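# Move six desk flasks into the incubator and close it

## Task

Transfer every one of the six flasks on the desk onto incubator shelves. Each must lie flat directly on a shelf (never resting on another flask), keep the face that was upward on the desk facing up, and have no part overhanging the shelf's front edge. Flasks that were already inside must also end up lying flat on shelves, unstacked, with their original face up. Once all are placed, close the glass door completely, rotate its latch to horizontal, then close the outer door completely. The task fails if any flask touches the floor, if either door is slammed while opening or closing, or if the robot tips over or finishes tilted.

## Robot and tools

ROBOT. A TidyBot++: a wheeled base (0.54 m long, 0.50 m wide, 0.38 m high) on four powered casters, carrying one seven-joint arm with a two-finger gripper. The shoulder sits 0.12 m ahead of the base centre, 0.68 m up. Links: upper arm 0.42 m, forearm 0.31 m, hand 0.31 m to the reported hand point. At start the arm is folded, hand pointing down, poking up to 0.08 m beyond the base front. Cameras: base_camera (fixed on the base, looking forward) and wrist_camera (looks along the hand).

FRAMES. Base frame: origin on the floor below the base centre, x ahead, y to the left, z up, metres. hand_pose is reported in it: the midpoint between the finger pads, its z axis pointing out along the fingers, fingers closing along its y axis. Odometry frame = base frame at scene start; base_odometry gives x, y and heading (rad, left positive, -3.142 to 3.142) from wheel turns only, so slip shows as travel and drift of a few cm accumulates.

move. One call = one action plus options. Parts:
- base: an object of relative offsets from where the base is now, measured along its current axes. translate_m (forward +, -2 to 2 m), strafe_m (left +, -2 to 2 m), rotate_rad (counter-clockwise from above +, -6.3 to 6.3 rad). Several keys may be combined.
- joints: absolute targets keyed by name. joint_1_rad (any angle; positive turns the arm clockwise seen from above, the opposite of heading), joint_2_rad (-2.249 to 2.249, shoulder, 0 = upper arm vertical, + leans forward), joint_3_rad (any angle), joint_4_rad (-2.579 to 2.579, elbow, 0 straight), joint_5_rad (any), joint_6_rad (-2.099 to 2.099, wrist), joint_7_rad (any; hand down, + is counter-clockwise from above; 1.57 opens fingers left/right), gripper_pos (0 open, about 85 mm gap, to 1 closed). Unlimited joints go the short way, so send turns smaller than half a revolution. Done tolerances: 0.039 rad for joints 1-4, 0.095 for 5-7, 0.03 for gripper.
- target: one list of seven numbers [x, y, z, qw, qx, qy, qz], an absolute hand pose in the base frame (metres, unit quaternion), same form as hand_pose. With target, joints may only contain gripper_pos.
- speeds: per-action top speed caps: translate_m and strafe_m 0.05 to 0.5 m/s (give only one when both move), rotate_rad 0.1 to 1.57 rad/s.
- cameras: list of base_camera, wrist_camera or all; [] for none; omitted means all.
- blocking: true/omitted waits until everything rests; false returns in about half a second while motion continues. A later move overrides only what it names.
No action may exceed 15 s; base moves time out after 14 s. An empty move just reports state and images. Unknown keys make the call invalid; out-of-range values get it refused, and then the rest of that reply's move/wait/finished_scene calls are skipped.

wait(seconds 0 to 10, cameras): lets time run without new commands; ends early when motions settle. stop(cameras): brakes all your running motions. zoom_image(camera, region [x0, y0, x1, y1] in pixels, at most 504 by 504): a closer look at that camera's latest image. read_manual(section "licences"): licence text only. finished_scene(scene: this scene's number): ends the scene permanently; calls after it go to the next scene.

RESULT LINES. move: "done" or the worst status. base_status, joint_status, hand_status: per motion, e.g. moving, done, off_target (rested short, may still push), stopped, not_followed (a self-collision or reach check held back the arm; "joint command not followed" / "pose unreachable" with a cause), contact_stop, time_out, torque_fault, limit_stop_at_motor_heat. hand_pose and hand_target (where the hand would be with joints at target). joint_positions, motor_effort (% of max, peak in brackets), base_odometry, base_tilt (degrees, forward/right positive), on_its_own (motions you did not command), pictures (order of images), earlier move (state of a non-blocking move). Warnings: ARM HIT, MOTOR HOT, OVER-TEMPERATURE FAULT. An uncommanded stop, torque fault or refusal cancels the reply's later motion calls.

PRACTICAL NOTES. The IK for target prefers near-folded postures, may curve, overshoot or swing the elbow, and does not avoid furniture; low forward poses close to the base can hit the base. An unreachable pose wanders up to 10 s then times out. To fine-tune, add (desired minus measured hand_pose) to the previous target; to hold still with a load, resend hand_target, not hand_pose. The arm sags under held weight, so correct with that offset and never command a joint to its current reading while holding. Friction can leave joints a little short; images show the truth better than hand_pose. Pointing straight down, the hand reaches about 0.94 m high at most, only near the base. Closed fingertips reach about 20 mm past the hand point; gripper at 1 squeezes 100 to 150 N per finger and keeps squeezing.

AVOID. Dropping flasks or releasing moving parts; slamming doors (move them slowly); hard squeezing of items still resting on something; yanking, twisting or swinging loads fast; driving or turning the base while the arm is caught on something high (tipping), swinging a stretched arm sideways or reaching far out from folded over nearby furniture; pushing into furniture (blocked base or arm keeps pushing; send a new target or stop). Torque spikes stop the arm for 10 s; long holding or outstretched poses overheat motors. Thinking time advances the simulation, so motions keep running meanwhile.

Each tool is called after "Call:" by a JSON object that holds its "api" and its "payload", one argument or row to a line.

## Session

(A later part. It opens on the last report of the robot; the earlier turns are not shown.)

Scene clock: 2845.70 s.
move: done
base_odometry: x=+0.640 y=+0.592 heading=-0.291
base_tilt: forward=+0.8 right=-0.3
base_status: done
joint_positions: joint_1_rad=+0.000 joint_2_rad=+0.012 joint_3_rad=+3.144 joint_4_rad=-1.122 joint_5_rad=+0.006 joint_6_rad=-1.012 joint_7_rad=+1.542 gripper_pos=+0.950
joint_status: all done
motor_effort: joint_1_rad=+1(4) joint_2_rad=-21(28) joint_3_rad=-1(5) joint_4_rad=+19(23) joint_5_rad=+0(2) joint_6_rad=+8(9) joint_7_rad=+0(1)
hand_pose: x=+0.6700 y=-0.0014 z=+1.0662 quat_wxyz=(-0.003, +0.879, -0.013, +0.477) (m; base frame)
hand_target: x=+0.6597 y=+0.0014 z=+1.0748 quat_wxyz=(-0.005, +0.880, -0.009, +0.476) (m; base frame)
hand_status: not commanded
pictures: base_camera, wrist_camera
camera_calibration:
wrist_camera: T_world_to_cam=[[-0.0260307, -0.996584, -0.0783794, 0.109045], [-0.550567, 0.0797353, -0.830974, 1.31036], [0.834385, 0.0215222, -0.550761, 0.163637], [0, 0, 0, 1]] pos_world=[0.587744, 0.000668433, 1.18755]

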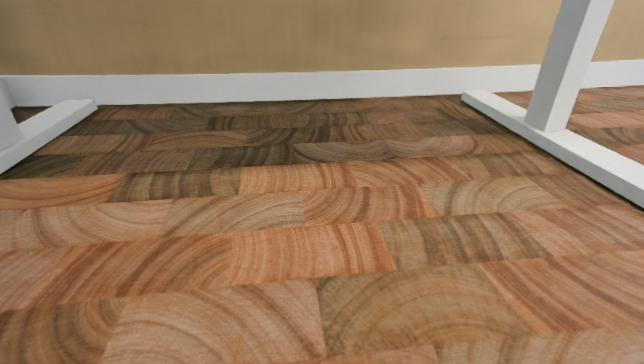

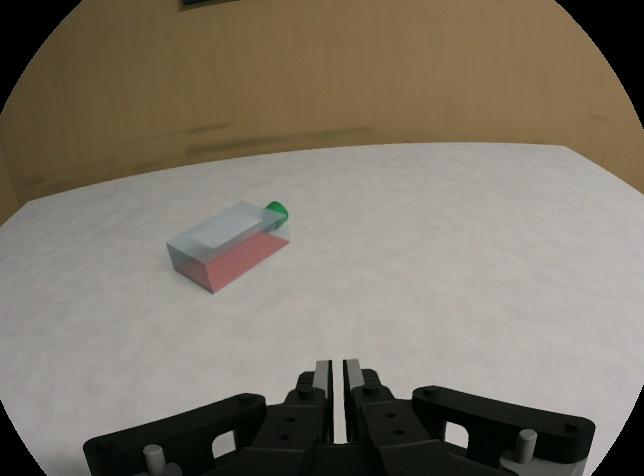

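Call:
{"api": "move", "payload": {
  "joints": {"joint_2_rad": 0.047, "joint_4_rad": -1.32, "joint_6_rad": -0.76},
  "cameras": ["wrist_camera"]
}}

Scene clock: 2881.87 s.
move: done
base_odometry: x=+0.640 y=+0.592 heading=-0.291
base_tilt: forward=+0.8 right=-0.3
base_status: not commanded
joint_positions: joint_1_rad=+0.000 joint_2_rad=+0.031 joint_3_rad=+3.144 joint_4_rad=-1.310 joint_5_rad=+0.006 joint_6_rad=-0.805 joint_7_rad=+1.542 gripper_pos=+0.950
joint_status: all done
motor_effort: joint_1_rad=+1(2) joint_2_rad=-22(24) joint_3_rad=-1(1) joint_4_rad=+20(22) joint_5_rad=+0(0) joint_6_rad=+8(9) joint_7_rad=+0(1)
hand_pose: x=+0.6993 y=-0.0012 z=+1.0048 quat_wxyz=(-0.003, +0.878, -0.013, +0.478) (m; base frame)
hand_target: x=+0.7110 y=+0.0014 z=+1.0014 quat_wxyz=(-0.005, +0.874, -0.009, +0.486) (m; base frame)
hand_status: not commanded
pictures: wrist_camera
camera_calibration:
wrist_camera: T_world_to_cam=[[-0.0247891, -0.996646, -0.0779947, 0.103989], [-0.550384, 0.0787361, -0.831191, 1.2755], [0.834544, 0.0223225, -0.55049, 0.104911], [0, 0, 0, 1]] pos_world=[0.61704, 0.000869992, 1.12605]

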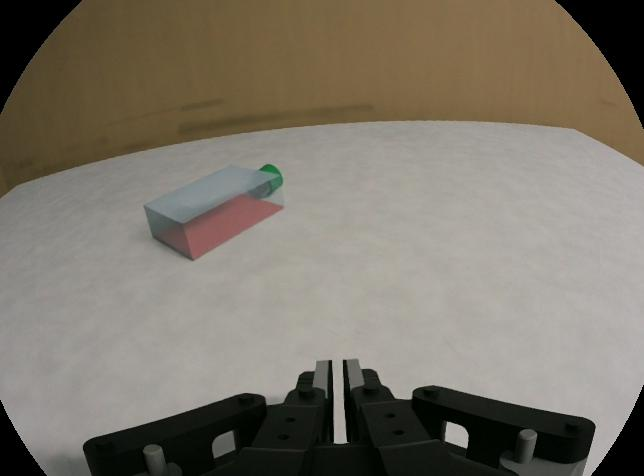

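Call:
{"api": "move", "payload": {
  "joints": {"joint_4_rad": -1.373},
  "base": {"translate_m": 0.17, "strafe_m": 0.09},
  "speeds": {"translate_m": 0.12},
  "cameras": ["wrist_camera"]
}}

Scene clock: 2888.00 s.
move: done
base_odometry: x=+0.829 y=+0.629 heading=-0.290
base_tilt: forward=+0.8 right=-0.3
base_status: done
joint_positions: joint_1_rad=+0.000 joint_2_rad=+0.038 joint_3_rad=+3.144 joint_4_rad=-1.364 joint_5_rad=+0.006 joint_6_rad=-0.800 joint_7_rad=+1.542 gripper_pos=+0.950
joint_status: all done
motor_effort: joint_1_rad=+1(2) joint_2_rad=-22(25) joint_3_rad=-1(2) joint_4_rad=+20(23) joint_5_rad=+0(1) joint_6_rad=+8(8) joint_7_rad=+0(1)
hand_pose: x=+0.6964 y=-0.0012 z=+0.9712 quat_wxyz=(-0.003, +0.892, -0.013, +0.453) (m; base frame)
hand_target: x=+0.7049 y=+0.0014 z=+0.9712 quat_wxyz=(-0.005, +0.887, -0.009, +0.462) (m; base frame)
hand_status: not commanded
pictures: wrist_camera
camera_calibration:
wrist_camera: T_world_to_cam=[[-0.0290755, -0.996643, -0.0765315, 0.102881], [-0.596441, 0.0787384, -0.798786, 1.24666], [0.80213, 0.0224214, -0.596728, 0.156374], [0, 0, 0, 1]] pos_world=[0.621115, 0.000869984, 1.097]

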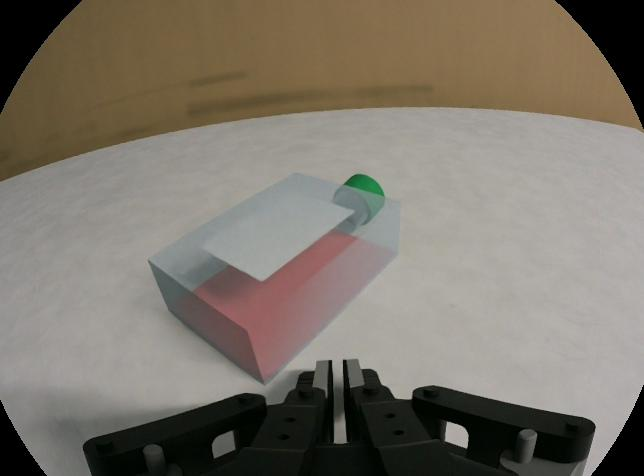

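Call:
{"api": "move", "payload": {
  "base": {"translate_m": 0.0284, "strafe_m": 0.0425},
  "speeds": {"translate_m": 0.06},
  "cameras": ["wrist_camera"]
}}

Call:
{"api": "move", "payload": {
  "base": {"translate_m": 0.0216, "strafe_m": 0.0208},
  "speeds": {"translate_m": 0.06},
  "cameras": ["wrist_camera"]
}}

Scene clock: 2902.07 s.
move: done
base_odometry: x=+0.868 y=+0.662 heading=-0.291
base_tilt: forward=+0.8 right=-0.3
base_status: done
joint_positions: joint_1_rad=+0.000 joint_2_rad=+0.038 joint_3_rad=+3.144 joint_4_rad=-1.364 joint_5_rad=+0.006 joint_6_rad=-0.800 joint_7_rad=+1.542 gripper_pos=+0.950
joint_status: not commanded
motor_effort: joint_1_rad=+1(2) joint_2_rad=-23(25) joint_3_rad=-1(4) joint_4_rad=+21(21) joint_5_rad=+0(1) joint_6_rad=+8(8) joint_7_rad=+0(1)
hand_pose: x=+0.6964 y=-0.0012 z=+0.9712 quat_wxyz=(-0.003, +0.892, -0.013, +0.453) (m; base frame)
hand_target: x=+0.7049 y=+0.0014 z=+0.9712 quat_wxyz=(-0.005, +0.887, -0.009, +0.462) (m; base frame)
hand_status: not commanded
pictures: wrist_camera
camera_calibration:
wrist_camera: T_world_to_cam=[[-0.0290711, -0.996644, -0.0765256, 0.102872], [-0.596441, 0.078731, -0.798786, 1.24666], [0.80213, 0.0224214, -0.596728, 0.156374], [0, 0, 0, 1]] pos_world=[0.621115, 0.000869996, 1.097]

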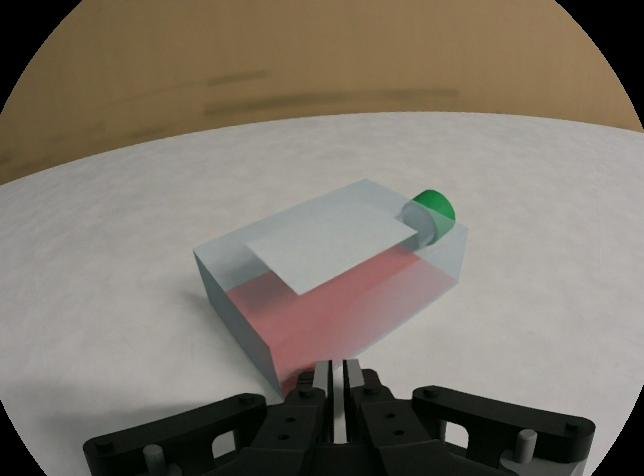

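Scene clock: 2903.07 s.
move: done
base_odometry: x=+0.895 y=+0.676 heading=-0.290
base_tilt: forward=+0.8 right=-0.3
base_status: done
joint_positions: joint_1_rad=+0.000 joint_2_rad=+0.039 joint_3_rad=+3.144 joint_4_rad=-1.364 joint_5_rad=+0.006 joint_6_rad=-0.800 joint_7_rad=+1.542 gripper_pos=+0.950
joint_status: not commanded
motor_effort: joint_1_rad=+1(2) joint_2_rad=-23(26) joint_3_rad=-1(4) joint_4_rad=+20(21) joint_5_rad=+0(1) joint_6_rad=+8(8) joint_7_rad=+0(1)
hand_pose: x=+0.6966 y=-0.0013 z=+0.9710 quat_wxyz=(-0.003, +0.892, -0.013, +0.453) (m; base frame)
hand_target: x=+0.7049 y=+0.0014 z=+0.9712 quat_wxyz=(-0.005, +0.887, -0.009, +0.462) (m; base frame)
hand_status: not commanded
pictures: wrist_camera
camera_calibration:
wrist_camera: T_world_to_cam=[[-0.0292311, -0.996638, -0.0765425, 0.102881], [-0.596608, 0.0788354, -0.798651, 1.24658], [0.802, 0.0223204, -0.596907, 0.156373], [0, 0, 0, 1]] pos_world=[0.621316, 0.000769834, 1.0968]

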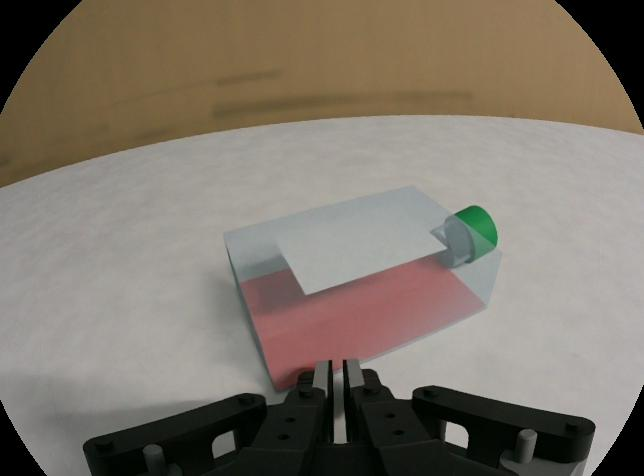

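Call:
{"api": "move", "payload": {
  "base": {"translate_m": 0.0303, "strafe_m": 0.0175},
  "speeds": {"translate_m": 0.06},
  "cameras": ["wrist_camera"]
}}

Call:
{"api": "move", "payload": {
  "base": {"translate_m": 0.0342, "strafe_m": 0.0073},
  "speeds": {"translate_m": 0.06},
  "cameras": ["wrist_camera"]
}}

Scene clock: 2916.57 s.
move: done
base_odometry: x=+0.929 y=+0.684 heading=-0.290
base_tilt: forward=+0.8 right=-0.3
base_status: done
joint_positions: joint_1_rad=+0.000 joint_2_rad=+0.039 joint_3_rad=+3.144 joint_4_rad=-1.364 joint_5_rad=+0.006 joint_6_rad=-0.799 joint_7_rad=+1.542 gripper_pos=+0.950
joint_status: not commanded
motor_effort: joint_1_rad=+0(3) joint_2_rad=-23(25) joint_3_rad=-1(2) joint_4_rad=+20(21) joint_5_rad=+0(1) joint_6_rad=+8(8) joint_7_rad=+0(1)
hand_pose: x=+0.6968 y=-0.0013 z=+0.9708 quat_wxyz=(-0.003, +0.892, -0.013, +0.452) (m; base frame)
hand_target: x=+0.7049 y=+0.0014 z=+0.9712 quat_wxyz=(-0.005, +0.887, -0.009, +0.462) (m; base frame)
hand_status: not commanded
pictures: wrist_camera
camera_calibration:
wrist_camera: T_world_to_cam=[[-0.0292498, -0.996638, -0.0765328, 0.102872], [-0.596832, 0.0788325, -0.798484, 1.2465], [0.801833, 0.0223217, -0.597131, 0.156443], [0, 0, 0, 1]] pos_world=[0.621516, 0.000769838, 1.0966]

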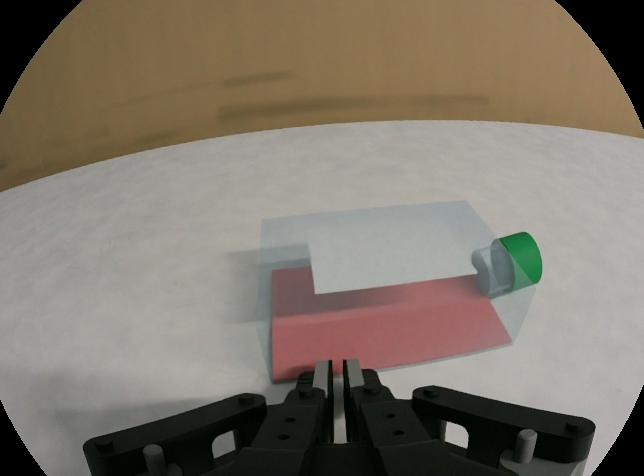

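Scene clock: 2917.67 s.
move: done
base_odometry: x=+0.964 y=+0.681 heading=-0.290
base_tilt: forward=+0.8 right=-0.3
base_status: done
joint_positions: joint_1_rad=+0.000 joint_2_rad=+0.040 joint_3_rad=+3.144 joint_4_rad=-1.364 joint_5_rad=+0.006 joint_6_rad=-0.799 joint_7_rad=+1.542 gripper_pos=+0.950
joint_status: not commanded
motor_effort: joint_1_rad=+1(2) joint_2_rad=-23(25) joint_3_rad=-1(2) joint_4_rad=+21(22) joint_5_rad=+0(1) joint_6_rad=+8(8) joint_7_rad=+0(1)
hand_pose: x=+0.6970 y=-0.0013 z=+0.9708 quat_wxyz=(-0.003, +0.892, -0.013, +0.453) (m; base frame)
hand_target: x=+0.7049 y=+0.0014 z=+0.9712 quat_wxyz=(-0.005, +0.887, -0.009, +0.462) (m; base frame)
hand_status: not commanded
pictures: wrist_camera
camera_calibration:
wrist_camera: T_world_to_cam=[[-0.029226, -0.996637, -0.0765493, 0.102874], [-0.596544, 0.0788395, -0.798699, 1.24659], [0.802048, 0.0223223, -0.596842, 0.155773], [0, 0, 0, 1]] pos_world=[0.621715, 0.000769827, 1.0965]

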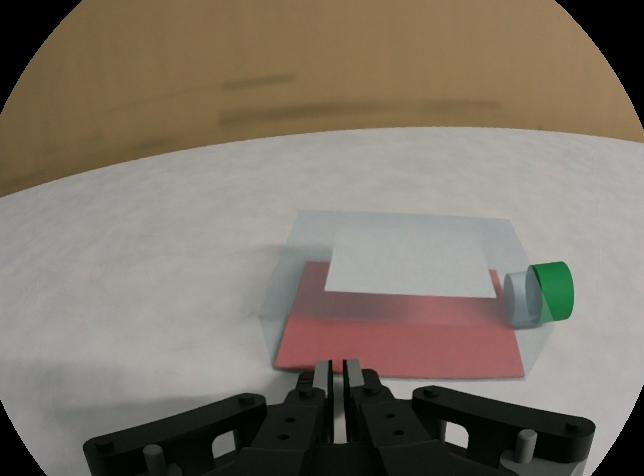

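Call:
{"api": "move", "payload": {
  "base": {"translate_m": -0.015, "strafe_m": 0.036},
  "speeds": {"strafe_m": 0.08},
  "cameras": ["wrist_camera"]
}}

Call:
{"api": "move", "payload": {
  "base": {"translate_m": 0.062, "strafe_m": 0.0},
  "speeds": {"translate_m": 0.06},
  "cameras": ["wrist_camera"]
}}

Scene clock: 2937.43 s.
move: done
base_odometry: x=+0.960 y=+0.720 heading=-0.290
base_tilt: forward=+0.8 right=-0.3
base_status: done
joint_positions: joint_1_rad=+0.000 joint_2_rad=+0.040 joint_3_rad=+3.144 joint_4_rad=-1.364 joint_5_rad=+0.006 joint_6_rad=-0.798 joint_7_rad=+1.542 gripper_pos=+0.950
joint_status: not commanded
motor_effort: joint_1_rad=+0(2) joint_2_rad=-23(24) joint_3_rad=-1(3) joint_4_rad=+20(21) joint_5_rad=+0(1) joint_6_rad=+8(8) joint_7_rad=+0(0)
hand_pose: x=+0.6971 y=-0.0013 z=+0.9709 quat_wxyz=(-0.003, +0.891, -0.013, +0.453) (m; base frame)
hand_target: x=+0.7049 y=+0.0014 z=+0.9712 quat_wxyz=(-0.005, +0.887, -0.009, +0.462) (m; base frame)
hand_status: not commanded
pictures: wrist_camera
camera_calibration:
wrist_camera: T_world_to_cam=[[-0.0291828, -0.996638, -0.0765609, 0.102867], [-0.596097, 0.0788355, -0.799033, 1.24676], [0.802382, 0.0223197, -0.596393, 0.155133], [0, 0, 0, 1]] pos_world=[0.621715, 0.000769834, 1.0966]

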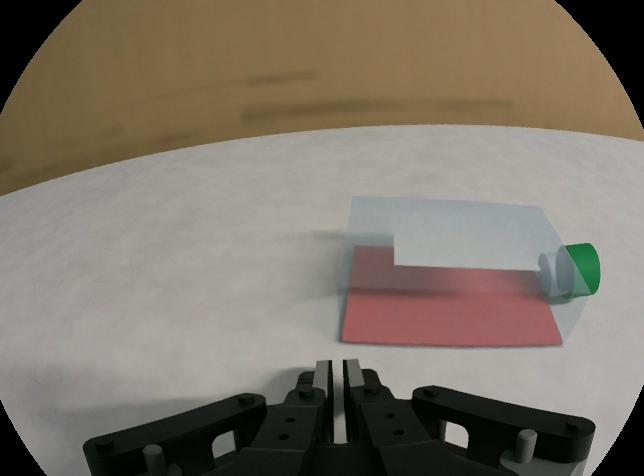

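Scene clock: 2938.97 s.
move: done
base_odometry: x=+1.020 y=+0.703 heading=-0.290
base_tilt: forward=+0.8 right=-0.2
base_status: done
joint_positions: joint_1_rad=+0.000 joint_2_rad=+0.040 joint_3_rad=+3.144 joint_4_rad=-1.364 joint_5_rad=+0.006 joint_6_rad=-0.798 joint_7_rad=+1.542 gripper_pos=+0.950
joint_status: not commanded
motor_effort: joint_1_rad=+1(2) joint_2_rad=-23(26) joint_3_rad=-1(2) joint_4_rad=+20(22) joint_5_rad=+0(1) joint_6_rad=+8(8) joint_7_rad=+0(1)
hand_pose: x=+0.6972 y=-0.0013 z=+0.9708 quat_wxyz=(-0.003, +0.891, -0.013, +0.453) (m; base frame)
hand_target: x=+0.7049 y=+0.0014 z=+0.9712 quat_wxyz=(-0.005, +0.887, -0.009, +0.462) (m; base frame)
hand_status: not commanded
pictures: wrist_camera
camera_calibration:
wrist_camera: T_world_to_cam=[[-0.0291828, -0.996638, -0.0765609, 0.102862], [-0.596097, 0.0788355, -0.799033, 1.24674], [0.802382, 0.0223197, -0.596393, 0.154993], [0, 0, 0, 1]] pos_world=[0.621815, 0.000769834, 1.0965]

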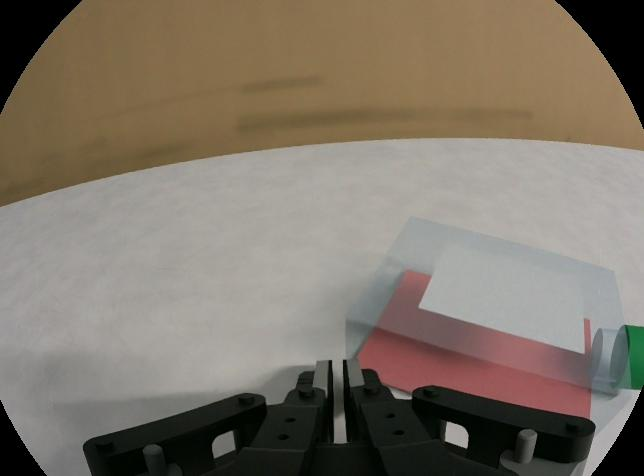

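Call:
{"api": "move", "payload": {
  "base": {"translate_m": -0.15},
  "speeds": {"translate_m": 0.2},
  "cameras": []
}}

Call:
{"api": "move", "payload": {
  "base": {"translate_m": -0.05, "strafe_m": -0.48},
  "joints": {"joint_2_rad": 0.0, "joint_4_rad": -1.10, "joint_6_rad": -1.05, "gripper_pos": 0.3},
  "speeds": {"strafe_m": 0.3},
  "cameras": ["wrist_camera"]
}}

Scene clock: 2985.67 s.
move: done
base_odometry: x=+0.876 y=+0.746 heading=-0.290
base_tilt: forward=+0.8 right=-0.3
base_status: done
joint_positions: joint_1_rad=+0.000 joint_2_rad=+0.038 joint_3_rad=+3.144 joint_4_rad=-1.364 joint_5_rad=+0.006 joint_6_rad=-0.795 joint_7_rad=+1.542 gripper_pos=+0.950
joint_status: not commanded
motor_effort: joint_1_rad=+1(2) joint_2_rad=-23(26) joint_3_rad=-1(3) joint_4_rad=+20(21) joint_5_rad=+0(1) joint_6_rad=+8(8) joint_7_rad=+0(1)
hand_pose: x=+0.6972 y=-0.0013 z=+0.9723 quat_wxyz=(-0.003, +0.891, -0.013, +0.455) (m; base frame)
hand_target: x=+0.7049 y=+0.0014 z=+0.9712 quat_wxyz=(-0.005, +0.887, -0.009, +0.462) (m; base frame)
hand_status: not commanded
pictures: none
No camera images: "cameras" was empty.

Scene clock: 2988.23 s.
move: done
base_odometry: x=+0.690 y=+0.300 heading=-0.290
base_tilt: forward=+0.8 right=-0.2
base_status: done
joint_positions: joint_1_rad=+0.000 joint_2_rad=+0.007 joint_3_rad=+3.144 joint_4_rad=-1.118 joint_5_rad=+0.006 joint_6_rad=-1.011 joint_7_rad=+1.542 gripper_pos=+0.300
joint_status: all done
motor_effort: joint_1_rad=+1(3) joint_2_rad=-21(25) joint_3_rad=-1(3) joint_4_rad=+20(22) joint_5_rad=+0(1) joint_6_rad=+8(9) joint_7_rad=+0(1)
hand_pose: x=+0.6684 y=-0.0014 z=+1.0710 quat_wxyz=(-0.003, +0.876, -0.013, +0.482) (m; base frame)
hand_target: x=+0.6597 y=+0.0014 z=+1.0748 quat_wxyz=(-0.005, +0.880, -0.009, +0.476) (m; base frame)
hand_status: not commanded
pictures: wrist_camera
camera_calibration:
wrist_camera: T_world_to_cam=[[-0.0251429, -0.996579, -0.0787247, 0.109288], [-0.542925, 0.0797363, -0.835987, 1.31378], [0.839405, 0.0217225, -0.543072, 0.15606], [0, 0, 0, 1]] pos_world=[0.585031, 0.000768424, 1.19166]

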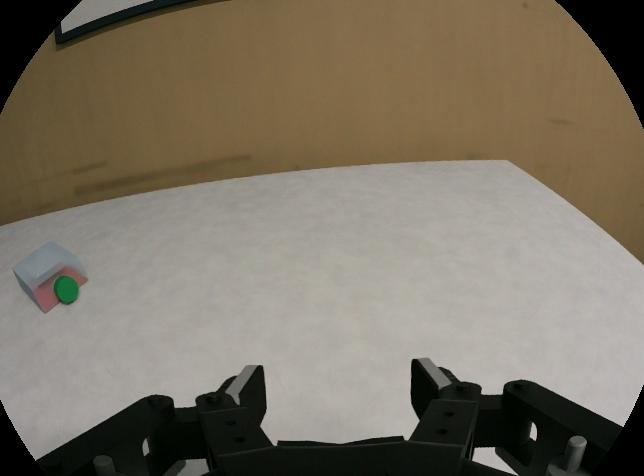

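Call:
{"api": "move", "payload": {
  "joints": {"joint_5_rad": -0.965, "joint_7_rad": 2.77},
  "cameras": []
}}

Call:
{"api": "move", "payload": {
  "joints": {"joint_2_rad": 0.40, "joint_4_rad": -0.88, "joint_6_rad": -1.26},
  "cameras": ["wrist_camera"]
}}

Scene clock: 3003.57 s.
move: done
base_odometry: x=+0.690 y=+0.300 heading=-0.290
base_tilt: forward=+0.8 right=-0.2
base_status: not commanded
joint_positions: joint_1_rad=+0.000 joint_2_rad=+0.007 joint_3_rad=+3.144 joint_4_rad=-1.117 joint_5_rad=-0.918 joint_6_rad=-1.012 joint_7_rad=+2.694 gripper_pos=+0.300
joint_status: all done
motor_effort: joint_1_rad=+1(2) joint_2_rad=-19(21) joint_3_rad=-1(3) joint_4_rad=+18(20) joint_5_rad=-6(6) joint_6_rad=+6(8) joint_7_rad=+0(1)
hand_pose: x=+0.6236 y=+0.2100 z=+1.1656 quat_wxyz=(-0.144, +0.678, +0.397, +0.601) (m; base frame)
hand_target: x=+0.6068 y=+0.2232 z=+1.1786 quat_wxyz=(-0.145, +0.650, +0.430, +0.610) (m; base frame)
hand_status: not commanded
pictures: none
No camera images: "cameras" was empty.

Scene clock: 3005.40 s.
move: done
base_odometry: x=+0.690 y=+0.300 heading=-0.290
base_tilt: forward=+0.8 right=-0.3
base_status: not commanded
joint_positions: joint_1_rad=+0.000 joint_2_rad=+0.395 joint_3_rad=+3.144 joint_4_rad=-0.903 joint_5_rad=-0.922 joint_6_rad=-1.219 joint_7_rad=+2.694 gripper_pos=+0.300
joint_status: all done
motor_effort: joint_1_rad=+0(2) joint_2_rad=-33(37) joint_3_rad=-3(3) joint_4_rad=+20(21) joint_5_rad=-7(7) joint_6_rad=+5(7) joint_7_rad=+0(0)
hand_pose: x=+0.7349 y=+0.2332 z=+1.0138 quat_wxyz=(-0.229, +0.731, +0.439, +0.470) (m; base frame)
hand_target: x=+0.7235 y=+0.2448 z=+1.0254 quat_wxyz=(-0.235, +0.701, +0.474, +0.478) (m; base frame)
hand_status: not commanded
pictures: wrist_camera
camera_calibration:
wrist_camera: T_world_to_cam=[[0.859122, -0.511479, 0.0172836, -0.5201], [-0.224385, -0.406818, -0.885523, 1.21285], [0.459958, 0.756894, -0.464275, 0.0915437], [0, 0, 0, 1]] pos_world=[0.676868, 0.1581, 1.1255]

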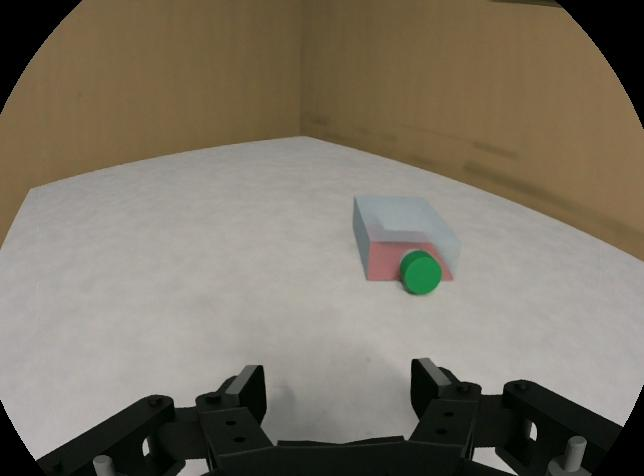

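Call:
{"api": "move", "payload": {
  "joints": {"joint_2_rad": 0.405, "joint_4_rad": -0.95, "joint_6_rad": -1.30},
  "base": {"translate_m": 0.12, "strafe_m": 0.025},
  "speeds": {"translate_m": 0.12},
  "cameras": ["wrist_camera"]
}}

Scene clock: 3019.00 s.
move: done
base_odometry: x=+0.813 y=+0.290 heading=-0.290
base_tilt: forward=+0.8 right=-0.3
base_status: done
joint_positions: joint_1_rad=+0.000 joint_2_rad=+0.397 joint_3_rad=+3.144 joint_4_rad=-0.944 joint_5_rad=-0.923 joint_6_rad=-1.262 joint_7_rad=+2.694 gripper_pos=+0.300
joint_status: all done
motor_effort: joint_1_rad=+1(1) joint_2_rad=-33(37) joint_3_rad=-3(3) joint_4_rad=+17(20) joint_5_rad=-7(7) joint_6_rad=+4(5) joint_7_rad=+0(0)
hand_pose: x=+0.7211 y=+0.2369 z=+0.9887 quat_wxyz=(-0.249, +0.740, +0.445, +0.439) (m; base frame)
hand_target: x=+0.7097 y=+0.2478 z=+0.9871 quat_wxyz=(-0.262, +0.717, +0.475, +0.438) (m; base frame)
hand_status: not commanded
pictures: wrist_camera
camera_calibration:
wrist_camera: T_world_to_cam=[[0.875084, -0.482398, -0.0389916, -0.468696], [-0.271022, -0.421702, -0.865283, 1.20624], [0.400968, 0.767763, -0.499765, 0.158545], [0, 0, 0, 1]] pos_world=[0.673495, 0.160852, 1.1047]

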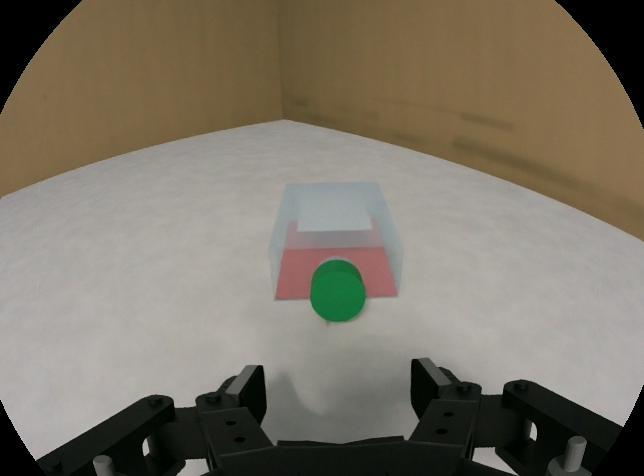

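Call:
{"api": "move", "payload": {
  "joints": {"joint_4_rad": -0.985},
  "base": {"translate_m": 0.0328, "strafe_m": 0.0504},
  "speeds": {"translate_m": 0.08},
  "cameras": ["wrist_camera"]
}}

Scene clock: 3031.97 s.
move: done
base_odometry: x=+0.859 y=+0.328 heading=-0.291
base_tilt: forward=+0.8 right=-0.3
base_status: done
joint_positions: joint_1_rad=+0.000 joint_2_rad=+0.398 joint_3_rad=+3.144 joint_4_rad=-0.975 joint_5_rad=-0.923 joint_6_rad=-1.263 joint_7_rad=+2.694 gripper_pos=+0.300
joint_status: all done
motor_effort: joint_1_rad=+1(3) joint_2_rad=-33(36) joint_3_rad=-3(5) joint_4_rad=+17(20) joint_5_rad=-7(7) joint_6_rad=+4(4) joint_7_rad=+0(1)
hand_pose: x=+0.7183 y=+0.2369 z=+0.9746 quat_wxyz=(-0.256, +0.747, +0.441, +0.426) (m; base frame)
hand_target: x=+0.7066 y=+0.2478 z=+0.9723 quat_wxyz=(-0.271, +0.725, +0.470, +0.425) (m; base frame)
hand_status: not commanded
pictures: wrist_camera
camera_calibration:
wrist_camera: T_world_to_cam=[[0.873581, -0.482018, -0.0671959, -0.43826], [-0.298585, -0.421791, -0.856118, 1.20415], [0.384322, 0.767952, -0.512392, 0.176835], [0, 0, 0, 1]] pos_world=[0.674437, 0.160851, 1.09206]

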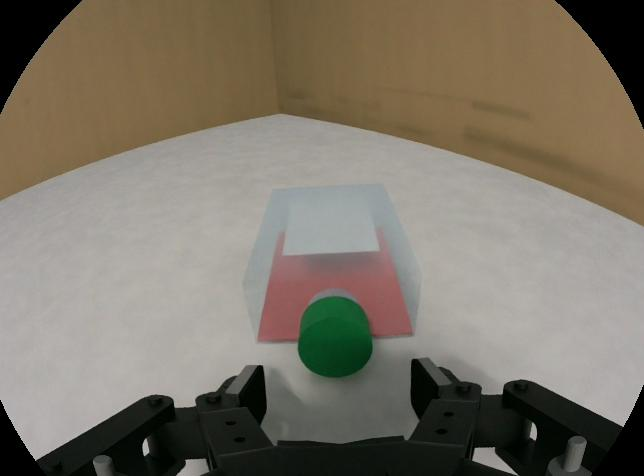

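Call:
{"api": "move", "payload": {
  "base": {"translate_m": 0.0173, "strafe_m": 0.0365},
  "speeds": {"translate_m": 0.05},
  "cameras": ["wrist_camera"]
}}

Scene clock: 3046.03 s.
move: done
base_odometry: x=+0.886 y=+0.358 heading=-0.291
base_tilt: forward=+0.8 right=-0.3
base_status: done
joint_positions: joint_1_rad=+0.000 joint_2_rad=+0.398 joint_3_rad=+3.144 joint_4_rad=-0.975 joint_5_rad=-0.923 joint_6_rad=-1.263 joint_7_rad=+2.694 gripper_pos=+0.300
joint_status: not commanded
motor_effort: joint_1_rad=+0(4) joint_2_rad=-33(36) joint_3_rad=-3(5) joint_4_rad=+18(19) joint_5_rad=-7(7) joint_6_rad=+4(4) joint_7_rad=+0(0)
hand_pose: x=+0.7183 y=+0.2367 z=+0.9746 quat_wxyz=(-0.256, +0.747, +0.441, +0.426) (m; base frame)
hand_target: x=+0.7066 y=+0.2478 z=+0.9723 quat_wxyz=(-0.271, +0.725, +0.470, +0.425) (m; base frame)
hand_status: not commanded
pictures: wrist_camera
camera_calibration:
wrist_camera: T_world_to_cam=[[0.873486, -0.482184, -0.0672381, -0.438307], [-0.298741, -0.421803, -0.856059, 1.20414], [0.384416, 0.767842, -0.512487, 0.177006], [0, 0, 0, 1]] pos_world=[0.674537, 0.160652, 1.09206]

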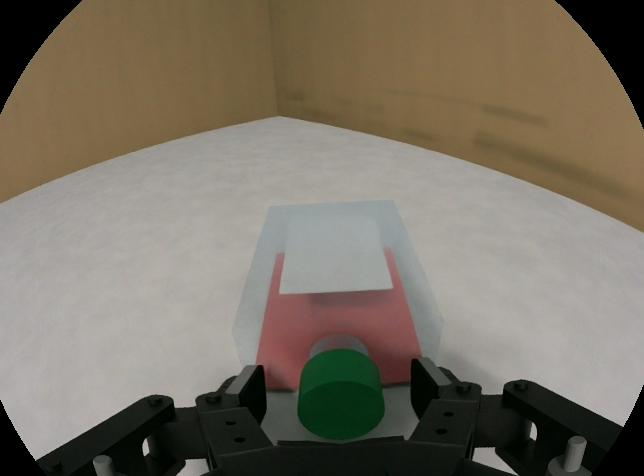

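Call:
{"api": "move", "payload": {
  "joints": {"gripper_pos": 0.6},
  "cameras": []
}}

Call:
{"api": "move", "payload": {
  "joints": {"gripper_pos": 0.8},
  "cameras": []
}}

Call:
{"api": "move", "payload": {
  "joints": {"gripper_pos": 0.88},
  "cameras": ["wrist_camera"]
}}

Scene clock: 3051.43 s.
move: done
base_odometry: x=+0.886 y=+0.358 heading=-0.291
base_tilt: forward=+0.8 right=-0.3
base_status: not commanded
joint_positions: joint_1_rad=+0.000 joint_2_rad=+0.398 joint_3_rad=+3.144 joint_4_rad=-0.975 joint_5_rad=-0.923 joint_6_rad=-1.263 joint_7_rad=+2.694 gripper_pos=+0.600
joint_status: all done
motor_effort: joint_1_rad=-1(2) joint_2_rad=-33(34) joint_3_rad=-3(3) joint_4_rad=+18(19) joint_5_rad=-7(7) joint_6_rad=+4(4) joint_7_rad=+0(1)
hand_pose: x=+0.7183 y=+0.2367 z=+0.9746 quat_wxyz=(-0.256, +0.747, +0.441, +0.426) (m; base frame)
hand_target: x=+0.7066 y=+0.2478 z=+0.9723 quat_wxyz=(-0.271, +0.725, +0.470, +0.425) (m; base frame)
hand_status: not commanded
pictures: none
No camera images: "cameras" was empty.

Scene clock: 3052.07 s.
move: off_target
base_odometry: x=+0.886 y=+0.358 heading=-0.291
base_tilt: forward=+0.8 right=-0.3
base_status: not commanded
joint_positions: joint_1_rad=+0.000 joint_2_rad=+0.398 joint_3_rad=+3.144 joint_4_rad=-0.975 joint_5_rad=-0.924 joint_6_rad=-1.263 joint_7_rad=+2.694 gripper_pos=+0.681
joint_status: gripper_pos off_target (ended at +0.681, target +0.800)
motor_effort: joint_1_rad=+0(1) joint_2_rad=-33(33) joint_3_rad=-3(3) joint_4_rad=+18(19) joint_5_rad=-6(7) joint_6_rad=+3(4) joint_7_rad=+0(0)
hand_pose: x=+0.7182 y=+0.2369 z=+0.9749 quat_wxyz=(-0.257, +0.747, +0.440, +0.427) (m; base frame)
hand_target: x=+0.7066 y=+0.2478 z=+0.9723 quat_wxyz=(-0.271, +0.725, +0.470, +0.425) (m; base frame)
hand_status: not commanded
pictures: none
No camera images: "cameras" was empty.

Scene clock: 3052.57 s.
move: off_target
base_odometry: x=+0.886 y=+0.358 heading=-0.291
base_tilt: forward=+0.8 right=-0.3
base_status: not commanded
joint_positions: joint_1_rad=+0.000 joint_2_rad=+0.398 joint_3_rad=+3.144 joint_4_rad=-0.975 joint_5_rad=-0.924 joint_6_rad=-1.263 joint_7_rad=+2.694 gripper_pos=+0.681
joint_status: gripper_pos off_target (ended at +0.681, target +0.880)
motor_effort: joint_1_rad=+0(1) joint_2_rad=-33(33) joint_3_rad=-3(3) joint_4_rad=+18(19) joint_5_rad=-6(7) joint_6_rad=+3(4) joint_7_rad=+0(0)
hand_pose: x=+0.7182 y=+0.2369 z=+0.9749 quat_wxyz=(-0.257, +0.747, +0.440, +0.427) (m; base frame)
hand_target: x=+0.7066 y=+0.2478 z=+0.9723 quat_wxyz=(-0.271, +0.725, +0.470, +0.425) (m; base frame)
hand_status: not commanded
pictures: wrist_camera
camera_calibration:
wrist_camera: T_world_to_cam=[[0.873578, -0.481936, -0.0678107, -0.437642], [-0.298718, -0.420958, -0.856482, 1.20455], [0.384225, 0.768461, -0.511703, 0.176195], [0, 0, 0, 1]] pos_world=[0.674437, 0.16075, 1.09216]

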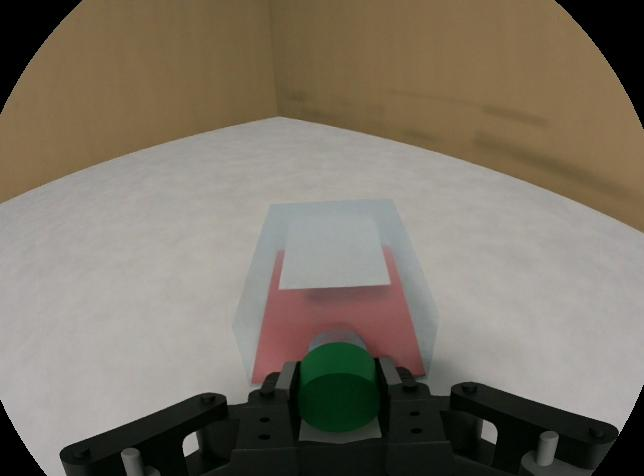

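Call:
{"api": "move", "payload": {
  "joints": {"joint_4_rad": -0.94, "joint_7_rad": 2.60},
  "cameras": []
}}

Call:
{"api": "move", "payload": {
  "joints": {"joint_4_rad": -0.88},
  "cameras": ["wrist_camera"]
}}

Scene clock: 3059.33 s.
move: done
base_odometry: x=+0.886 y=+0.358 heading=-0.291
base_tilt: forward=+0.8 right=-0.3
base_status: not commanded
joint_positions: joint_1_rad=+0.000 joint_2_rad=+0.398 joint_3_rad=+3.144 joint_4_rad=-0.958 joint_5_rad=-0.924 joint_6_rad=-1.265 joint_7_rad=+2.622 gripper_pos=+0.681
joint_status: all done
motor_effort: joint_1_rad=+0(1) joint_2_rad=-34(36) joint_3_rad=-3(3) joint_4_rad=+18(20) joint_5_rad=-8(8) joint_6_rad=+4(4) joint_7_rad=+0(1)
hand_pose: x=+0.7193 y=+0.2371 z=+0.9821 quat_wxyz=(-0.269, +0.759, +0.416, +0.423) (m; base frame)
hand_target: x=+0.7105 y=+0.2478 z=+0.9914 quat_wxyz=(-0.297, +0.753, +0.414, +0.418) (m; base frame)
hand_status: not commanded
pictures: none
No camera images: "cameras" was empty.

Scene clock: 3060.13 s.
move: done
base_odometry: x=+0.886 y=+0.358 heading=-0.291
base_tilt: forward=+0.8 right=-0.3
base_status: not commanded
joint_positions: joint_1_rad=+0.000 joint_2_rad=+0.398 joint_3_rad=+3.144 joint_4_rad=-0.900 joint_5_rad=-0.924 joint_6_rad=-1.265 joint_7_rad=+2.622 gripper_pos=+0.681
joint_status: all done
motor_effort: joint_1_rad=+1(2) joint_2_rad=-34(36) joint_3_rad=-3(3) joint_4_rad=+18(20) joint_5_rad=-7(8) joint_6_rad=+5(5) joint_7_rad=+0(0)
hand_pose: x=+0.7235 y=+0.2371 z=+1.0075 quat_wxyz=(-0.257, +0.746, +0.424, +0.445) (m; base frame)
hand_target: x=+0.7143 y=+0.2478 z=+1.0170 quat_wxyz=(-0.284, +0.740, +0.422, +0.440) (m; base frame)
hand_status: not commanded
pictures: wrist_camera
camera_calibration:
wrist_camera: T_world_to_cam=[[0.858325, -0.508782, -0.0664822, -0.4239], [-0.295735, -0.384652, -0.874405, 1.24147], [0.419309, 0.770184, -0.48062, 0.133603], [0, 0, 0, 1]] pos_world=[0.67497, 0.158963, 1.12158]

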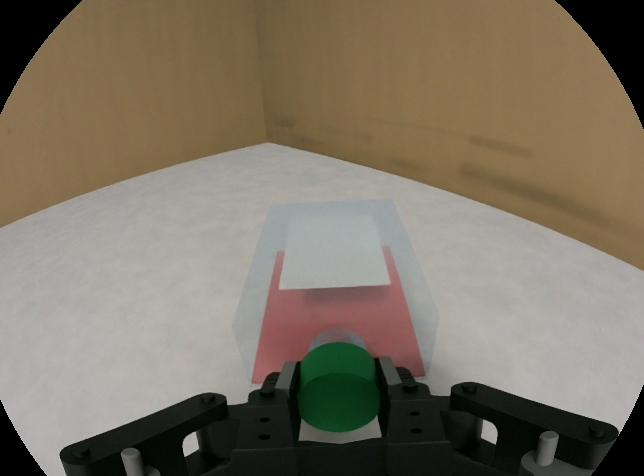

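Call:
{"api": "move", "payload": {
  "base": {"translate_m": -0.2},
  "speeds": {"translate_m": 0.25},
  "cameras": []
}}

Call:
{"api": "move", "payload": {
  "base": {"translate_m": -0.2},
  "joints": {"joint_2_rad": 0.02, "joint_4_rad": -1.05, "joint_6_rad": -1.05},
  "speeds": {"translate_m": 0.25},
  "cameras": []
}}

Call:
{"api": "move", "payload": {
  "joints": {"joint_1_rad": -0.01, "joint_5_rad": 0.035, "joint_7_rad": 1.5},
  "cameras": ["wrist_camera"]
}}

Scene clock: 3070.33 s.
move: done
base_odometry: x=+0.694 y=+0.416 heading=-0.291
base_tilt: forward=+0.8 right=-0.3
base_status: done
joint_positions: joint_1_rad=+0.000 joint_2_rad=+0.398 joint_3_rad=+3.144 joint_4_rad=-0.900 joint_5_rad=-0.924 joint_6_rad=-1.268 joint_7_rad=+2.622 gripper_pos=+0.681
joint_status: not commanded
motor_effort: joint_1_rad=+0(2) joint_2_rad=-34(37) joint_3_rad=-3(4) joint_4_rad=+19(20) joint_5_rad=-7(8) joint_6_rad=+5(5) joint_7_rad=+0(1)
hand_pose: x=+0.7230 y=+0.2373 z=+1.0067 quat_wxyz=(-0.257, +0.746, +0.424, +0.443) (m; base frame)
hand_target: x=+0.7143 y=+0.2478 z=+1.0170 quat_wxyz=(-0.284, +0.740, +0.422, +0.440) (m; base frame)
hand_status: not commanded
pictures: none
No camera images: "cameras" was empty.

Scene clock: 3072.27 s.
move: done
base_odometry: x=+0.503 y=+0.473 heading=-0.291
base_tilt: forward=+0.8 right=-0.3
base_status: done
joint_positions: joint_1_rad=+0.000 joint_2_rad=+0.013 joint_3_rad=+3.144 joint_4_rad=-1.041 joint_5_rad=-0.927 joint_6_rad=-1.097 joint_7_rad=+2.622 gripper_pos=+0.681
joint_status: all done
motor_effort: joint_1_rad=+1(2) joint_2_rad=-20(39) joint_3_rad=-1(4) joint_4_rad=+19(22) joint_5_rad=-6(8) joint_6_rad=+7(8) joint_7_rad=+0(1)
hand_pose: x=+0.6039 y=+0.2216 z=+1.1835 quat_wxyz=(-0.172, +0.677, +0.403, +0.592) (m; base frame)
hand_target: x=+0.6127 y=+0.2232 z=+1.1932 quat_wxyz=(-0.191, +0.675, +0.376, +0.605) (m; base frame)
hand_status: not commanded
pictures: none
No camera images: "cameras" was empty.

Scene clock: 3074.03 s.
move: done
base_odometry: x=+0.503 y=+0.473 heading=-0.291
base_tilt: forward=+0.8 right=-0.3
base_status: not commanded
joint_positions: joint_1_rad=-0.001 joint_2_rad=+0.013 joint_3_rad=+3.144 joint_4_rad=-1.044 joint_5_rad=-0.009 joint_6_rad=-1.097 joint_7_rad=+1.576 gripper_pos=+0.681
joint_status: all done
motor_effort: joint_1_rad=+0(3) joint_2_rad=-21(22) joint_3_rad=-1(3) joint_4_rad=+19(20) joint_5_rad=+0(6) joint_6_rad=+8(9) joint_7_rad=+0(1)
hand_pose: x=+0.6582 y=+0.0028 z=+1.0854 quat_wxyz=(-0.003, +0.881, +0.002, +0.474) (m; base frame)
hand_target: x=+0.6687 y=-0.0026 z=+1.0910 quat_wxyz=(-0.002, +0.872, -0.026, +0.489) (m; base frame)
hand_status: not commanded
pictures: wrist_camera
camera_calibration:
wrist_camera: T_world_to_cam=[[-0.000931438, -0.997999, -0.0632271, 0.0815782], [-0.559215, 0.0529365, -0.827331, 1.32128], [0.829022, 0.0345869, -0.558145, 0.195486], [0, 0, 0, 1]] pos_world=[0.576896, 0.00470956, 1.20741]

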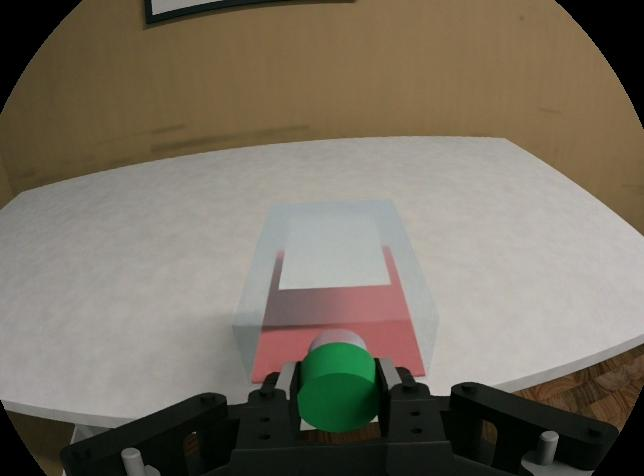

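Call:
{"api": "move", "payload": {
  "base": {"translate_m": -0.991, "strafe_m": -0.676, "rotate_rad": -1.547},
  "speeds": {"translate_m": 0.4, "rotate_rad": 0.6},
  "cameras": ["wrist_camera"]
}}

Call:
{"api": "move", "payload": {
  "base": {"translate_m": 0.3},
  "speeds": {"translate_m": 0.3},
  "joints": {"joint_1_rad": -0.01, "joint_2_rad": 0.10, "joint_4_rad": -1.755, "joint_6_rad": -0.185},
  "cameras": []
}}

Call:
{"api": "move", "payload": {
  "base": {"translate_m": 0.3},
  "speeds": {"translate_m": 0.3},
  "joints": {"joint_2_rad": 0.365, "joint_4_rad": -2.247, "joint_6_rad": 0.517},
  "cameras": ["wrist_camera"]
}}

Scene clock: 3087.97 s.
move: done
base_odometry: x=-0.641 y=+0.110 heading=-1.838
base_tilt: forward=+0.8 right=-0.3
base_status: done
joint_positions: joint_1_rad=-0.008 joint_2_rad=+0.016 joint_3_rad=+3.143 joint_4_rad=-1.044 joint_5_rad=-0.002 joint_6_rad=-1.095 joint_7_rad=+1.576 gripper_pos=+0.681
joint_status: not commanded
motor_effort: joint_1_rad=+1(3) joint_2_rad=-21(24) joint_3_rad=-1(3) joint_4_rad=+19(20) joint_5_rad=+0(1) joint_6_rad=+8(9) joint_7_rad=+0(1)
hand_pose: x=+0.6596 y=+0.0053 z=+1.0844 quat_wxyz=(-0.001, +0.881, +0.005, +0.473) (m; base frame)
hand_target: x=+0.6687 y=-0.0026 z=+1.0910 quat_wxyz=(-0.002, +0.872, -0.026, +0.489) (m; base frame)
hand_status: not commanded
pictures: wrist_camera
camera_calibration:
wrist_camera: T_world_to_cam=[[0.00366996, -0.998335, -0.0575656, 0.074738], [-0.560123, 0.0456358, -0.827152, 1.32158], [0.828401, 0.0352794, -0.559023, 0.195059], [0, 0, 0, 1]] pos_world=[0.578386, 0.00742062, 1.20649]

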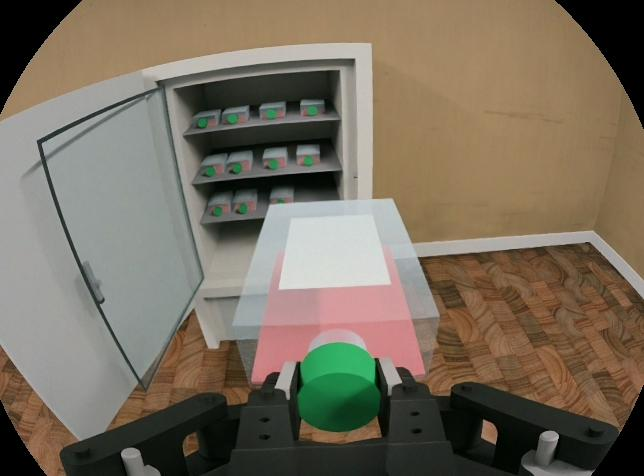

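Scene clock: 3090.30 s.
move: done
base_odometry: x=-0.720 y=-0.179 heading=-1.839
base_tilt: forward=+0.8 right=-0.3
base_status: done
joint_positions: joint_1_rad=-0.008 joint_2_rad=+0.094 joint_3_rad=+3.143 joint_4_rad=-1.744 joint_5_rad=-0.002 joint_6_rad=-0.235 joint_7_rad=+1.576 gripper_pos=+0.681
joint_status: all done
motor_effort: joint_1_rad=+0(2) joint_2_rad=-25(30) joint_3_rad=-1(2) joint_4_rad=+21(23) joint_5_rad=+0(1) joint_6_rad=+9(10) joint_7_rad=+0(1)
hand_pose: x=+0.7345 y=+0.0054 z=+0.8682 quat_wxyz=(-0.001, +0.861, +0.004, +0.509) (m; base frame)
hand_target: x=+0.7404 y=+0.0056 z=+0.8716 quat_wxyz=(-0.009, +0.852, -0.013, +0.523) (m; base frame)
hand_status: not commanded
pictures: none
No camera images: "cameras" was empty.

Scene clock: 3092.40 s.
move: done
base_odometry: x=-0.800 y=-0.469 heading=-1.839
base_tilt: forward=+0.8 right=-0.2
base_status: done
joint_positions: joint_1_rad=-0.008 joint_2_rad=+0.351 joint_3_rad=+3.143 joint_4_rad=-2.235 joint_5_rad=-0.002 joint_6_rad=+0.467 joint_7_rad=+1.576 gripper_pos=+0.681
joint_status: all done
motor_effort: joint_1_rad=+2(2) joint_2_rad=-27(31) joint_3_rad=-1(2) joint_4_rad=+14(22) joint_5_rad=+0(1) joint_6_rad=+8(10) joint_7_rad=+0(1)
hand_pose: x=+0.6954 y=+0.0047 z=+0.6482 quat_wxyz=(+0.000, +0.872, +0.004, +0.490) (m; base frame)
hand_target: x=+0.6973 y=+0.0125 z=+0.6477 quat_wxyz=(-0.020, +0.866, -0.009, +0.499) (m; base frame)
hand_status: not commanded
pictures: wrist_camera
camera_calibration:
wrist_camera: T_world_to_cam=[[0.00334879, -0.9984, -0.0564379, 0.0484555], [-0.528708, 0.0461371, -0.847549, 0.972129], [0.848797, 0.0326774, -0.527708, -0.113022], [0, 0, 0, 1]] pos_world=[0.609743, 0.00722004, 0.767019]

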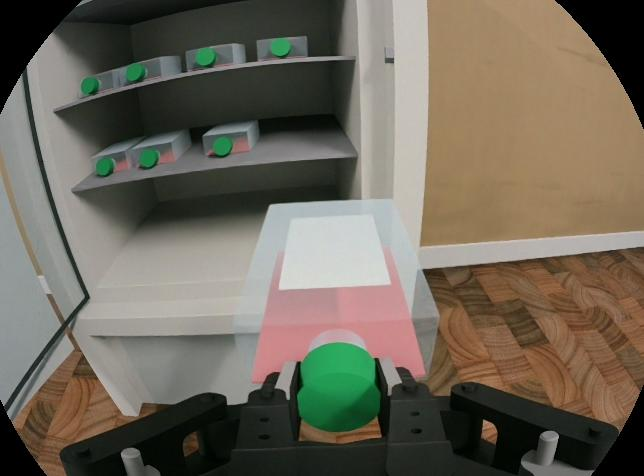

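Call:
{"api": "zoom_image", "payload": {
  "camera": "wrist_camera",
  "region": [60, 30, 420, 230]
}}

Scaled by 1.400.

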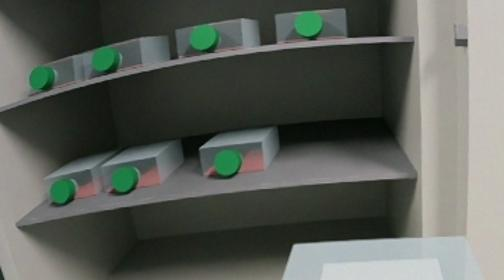

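Call:
{"api": "move", "payload": {
  "base": {"translate_m": 0.25, "strafe_m": 0.046},
  "speeds": {"translate_m": 0.25},
  "cameras": ["wrist_camera"]
}}

Scene clock: 3124.80 s.
move: done
base_odometry: x=-0.822 y=-0.722 heading=-1.839
base_tilt: forward=+0.8 right=-0.3
base_status: done
joint_positions: joint_1_rad=-0.008 joint_2_rad=+0.351 joint_3_rad=+3.143 joint_4_rad=-2.240 joint_5_rad=-0.002 joint_6_rad=+0.472 joint_7_rad=+1.576 gripper_pos=+0.681
joint_status: not commanded
motor_effort: joint_1_rad=+1(2) joint_2_rad=-27(29) joint_3_rad=-1(2) joint_4_rad=+13(15) joint_5_rad=+0(1) joint_6_rad=+8(9) joint_7_rad=+0(1)
hand_pose: x=+0.6940 y=+0.0047 z=+0.6468 quat_wxyz=(+0.000, +0.872, +0.004, +0.489) (m; base frame)
hand_target: x=+0.6973 y=+0.0125 z=+0.6477 quat_wxyz=(-0.020, +0.866, -0.009, +0.499) (m; base frame)
hand_status: not commanded
pictures: wrist_camera
camera_calibration:
wrist_camera: T_world_to_cam=[[0.00320242, -0.998404, -0.0563905, 0.0484448], [-0.529576, 0.0461408, -0.847006, 0.970537], [0.848256, 0.0325755, -0.528583, -0.111553], [0, 0, 0, 1]] pos_world=[0.608444, 0.00722004, 0.765818]

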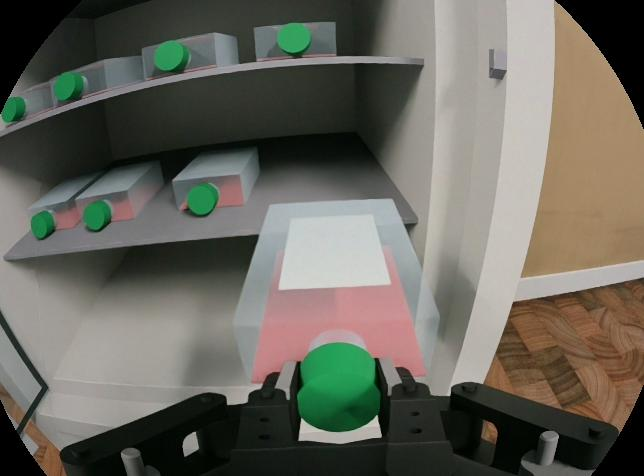

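Call:
{"api": "move", "payload": {
  "base": {"translate_m": 0.2, "strafe_m": 0.006},
  "speeds": {"translate_m": 0.12},
  "cameras": ["wrist_camera"]
}}

Scene clock: 3134.33 s.
move: done
base_odometry: x=-0.869 y=-0.917 heading=-1.839
base_tilt: forward=+0.8 right=-0.3
base_status: done
joint_positions: joint_1_rad=-0.008 joint_2_rad=+0.352 joint_3_rad=+3.143 joint_4_rad=-2.242 joint_5_rad=-0.002 joint_6_rad=+0.473 joint_7_rad=+1.576 gripper_pos=+0.681
joint_status: not commanded
motor_effort: joint_1_rad=+0(2) joint_2_rad=-27(30) joint_3_rad=-1(2) joint_4_rad=+13(15) joint_5_rad=+0(1) joint_6_rad=+9(9) joint_7_rad=+0(1)
hand_pose: x=+0.6933 y=+0.0047 z=+0.6457 quat_wxyz=(+0.000, +0.873, +0.004, +0.489) (m; base frame)
hand_target: x=+0.6973 y=+0.0125 z=+0.6477 quat_wxyz=(-0.020, +0.866, -0.009, +0.499) (m; base frame)
hand_status: not commanded
pictures: wrist_camera
camera_calibration:
wrist_camera: T_world_to_cam=[[0.00309604, -0.998404, -0.0563965, 0.0484592], [-0.531175, 0.0461408, -0.846005, 0.969631], [0.847256, 0.0325757, -0.530184, -0.109829], [0, 0, 0, 1]] pos_world=[0.607947, 0.00722004, 0.764816]

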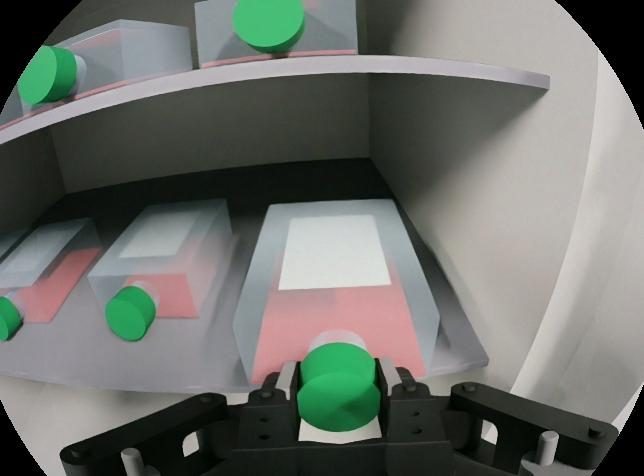

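Call:
{"api": "move", "payload": {
  "base": {"translate_m": 0.079, "strafe_m": 0.003},
  "speeds": {"translate_m": 0.08},
  "cameras": ["wrist_camera"]
}}

Scene clock: 3144.13 s.
move: done
base_odometry: x=-0.887 y=-0.994 heading=-1.839
base_tilt: forward=+0.8 right=-0.3
base_status: done
joint_positions: joint_1_rad=-0.008 joint_2_rad=+0.353 joint_3_rad=+3.143 joint_4_rad=-2.243 joint_5_rad=-0.002 joint_6_rad=+0.474 joint_7_rad=+1.576 gripper_pos=+0.681
joint_status: not commanded
motor_effort: joint_1_rad=+1(2) joint_2_rad=-27(29) joint_3_rad=-1(2) joint_4_rad=+13(15) joint_5_rad=+0(1) joint_6_rad=+8(9) joint_7_rad=+0(1)
hand_pose: x=+0.6929 y=+0.0047 z=+0.6451 quat_wxyz=(+0.000, +0.873, +0.004, +0.488) (m; base frame)
hand_target: x=+0.6973 y=+0.0125 z=+0.6477 quat_wxyz=(-0.020, +0.866, -0.009, +0.499) (m; base frame)
hand_status: not commanded
pictures: wrist_camera
camera_calibration:
wrist_camera: T_world_to_cam=[[0.00304283, -0.998404, -0.0563993, 0.0484661], [-0.531974, 0.0461408, -0.845503, 0.969204], [0.846756, 0.0325757, -0.530984, -0.10901], [0, 0, 0, 1]] pos_world=[0.607748, 0.00722004, 0.764316]

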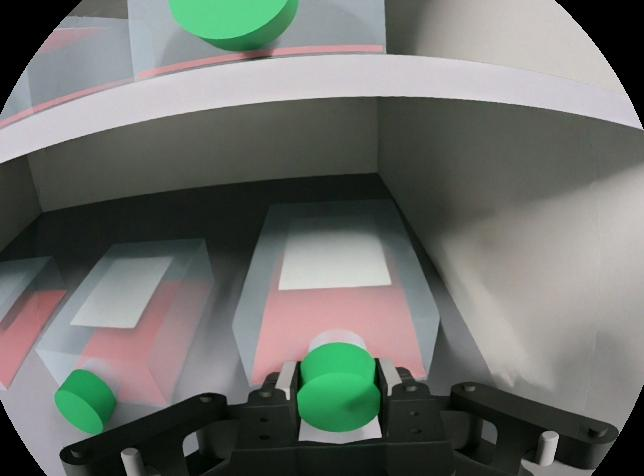

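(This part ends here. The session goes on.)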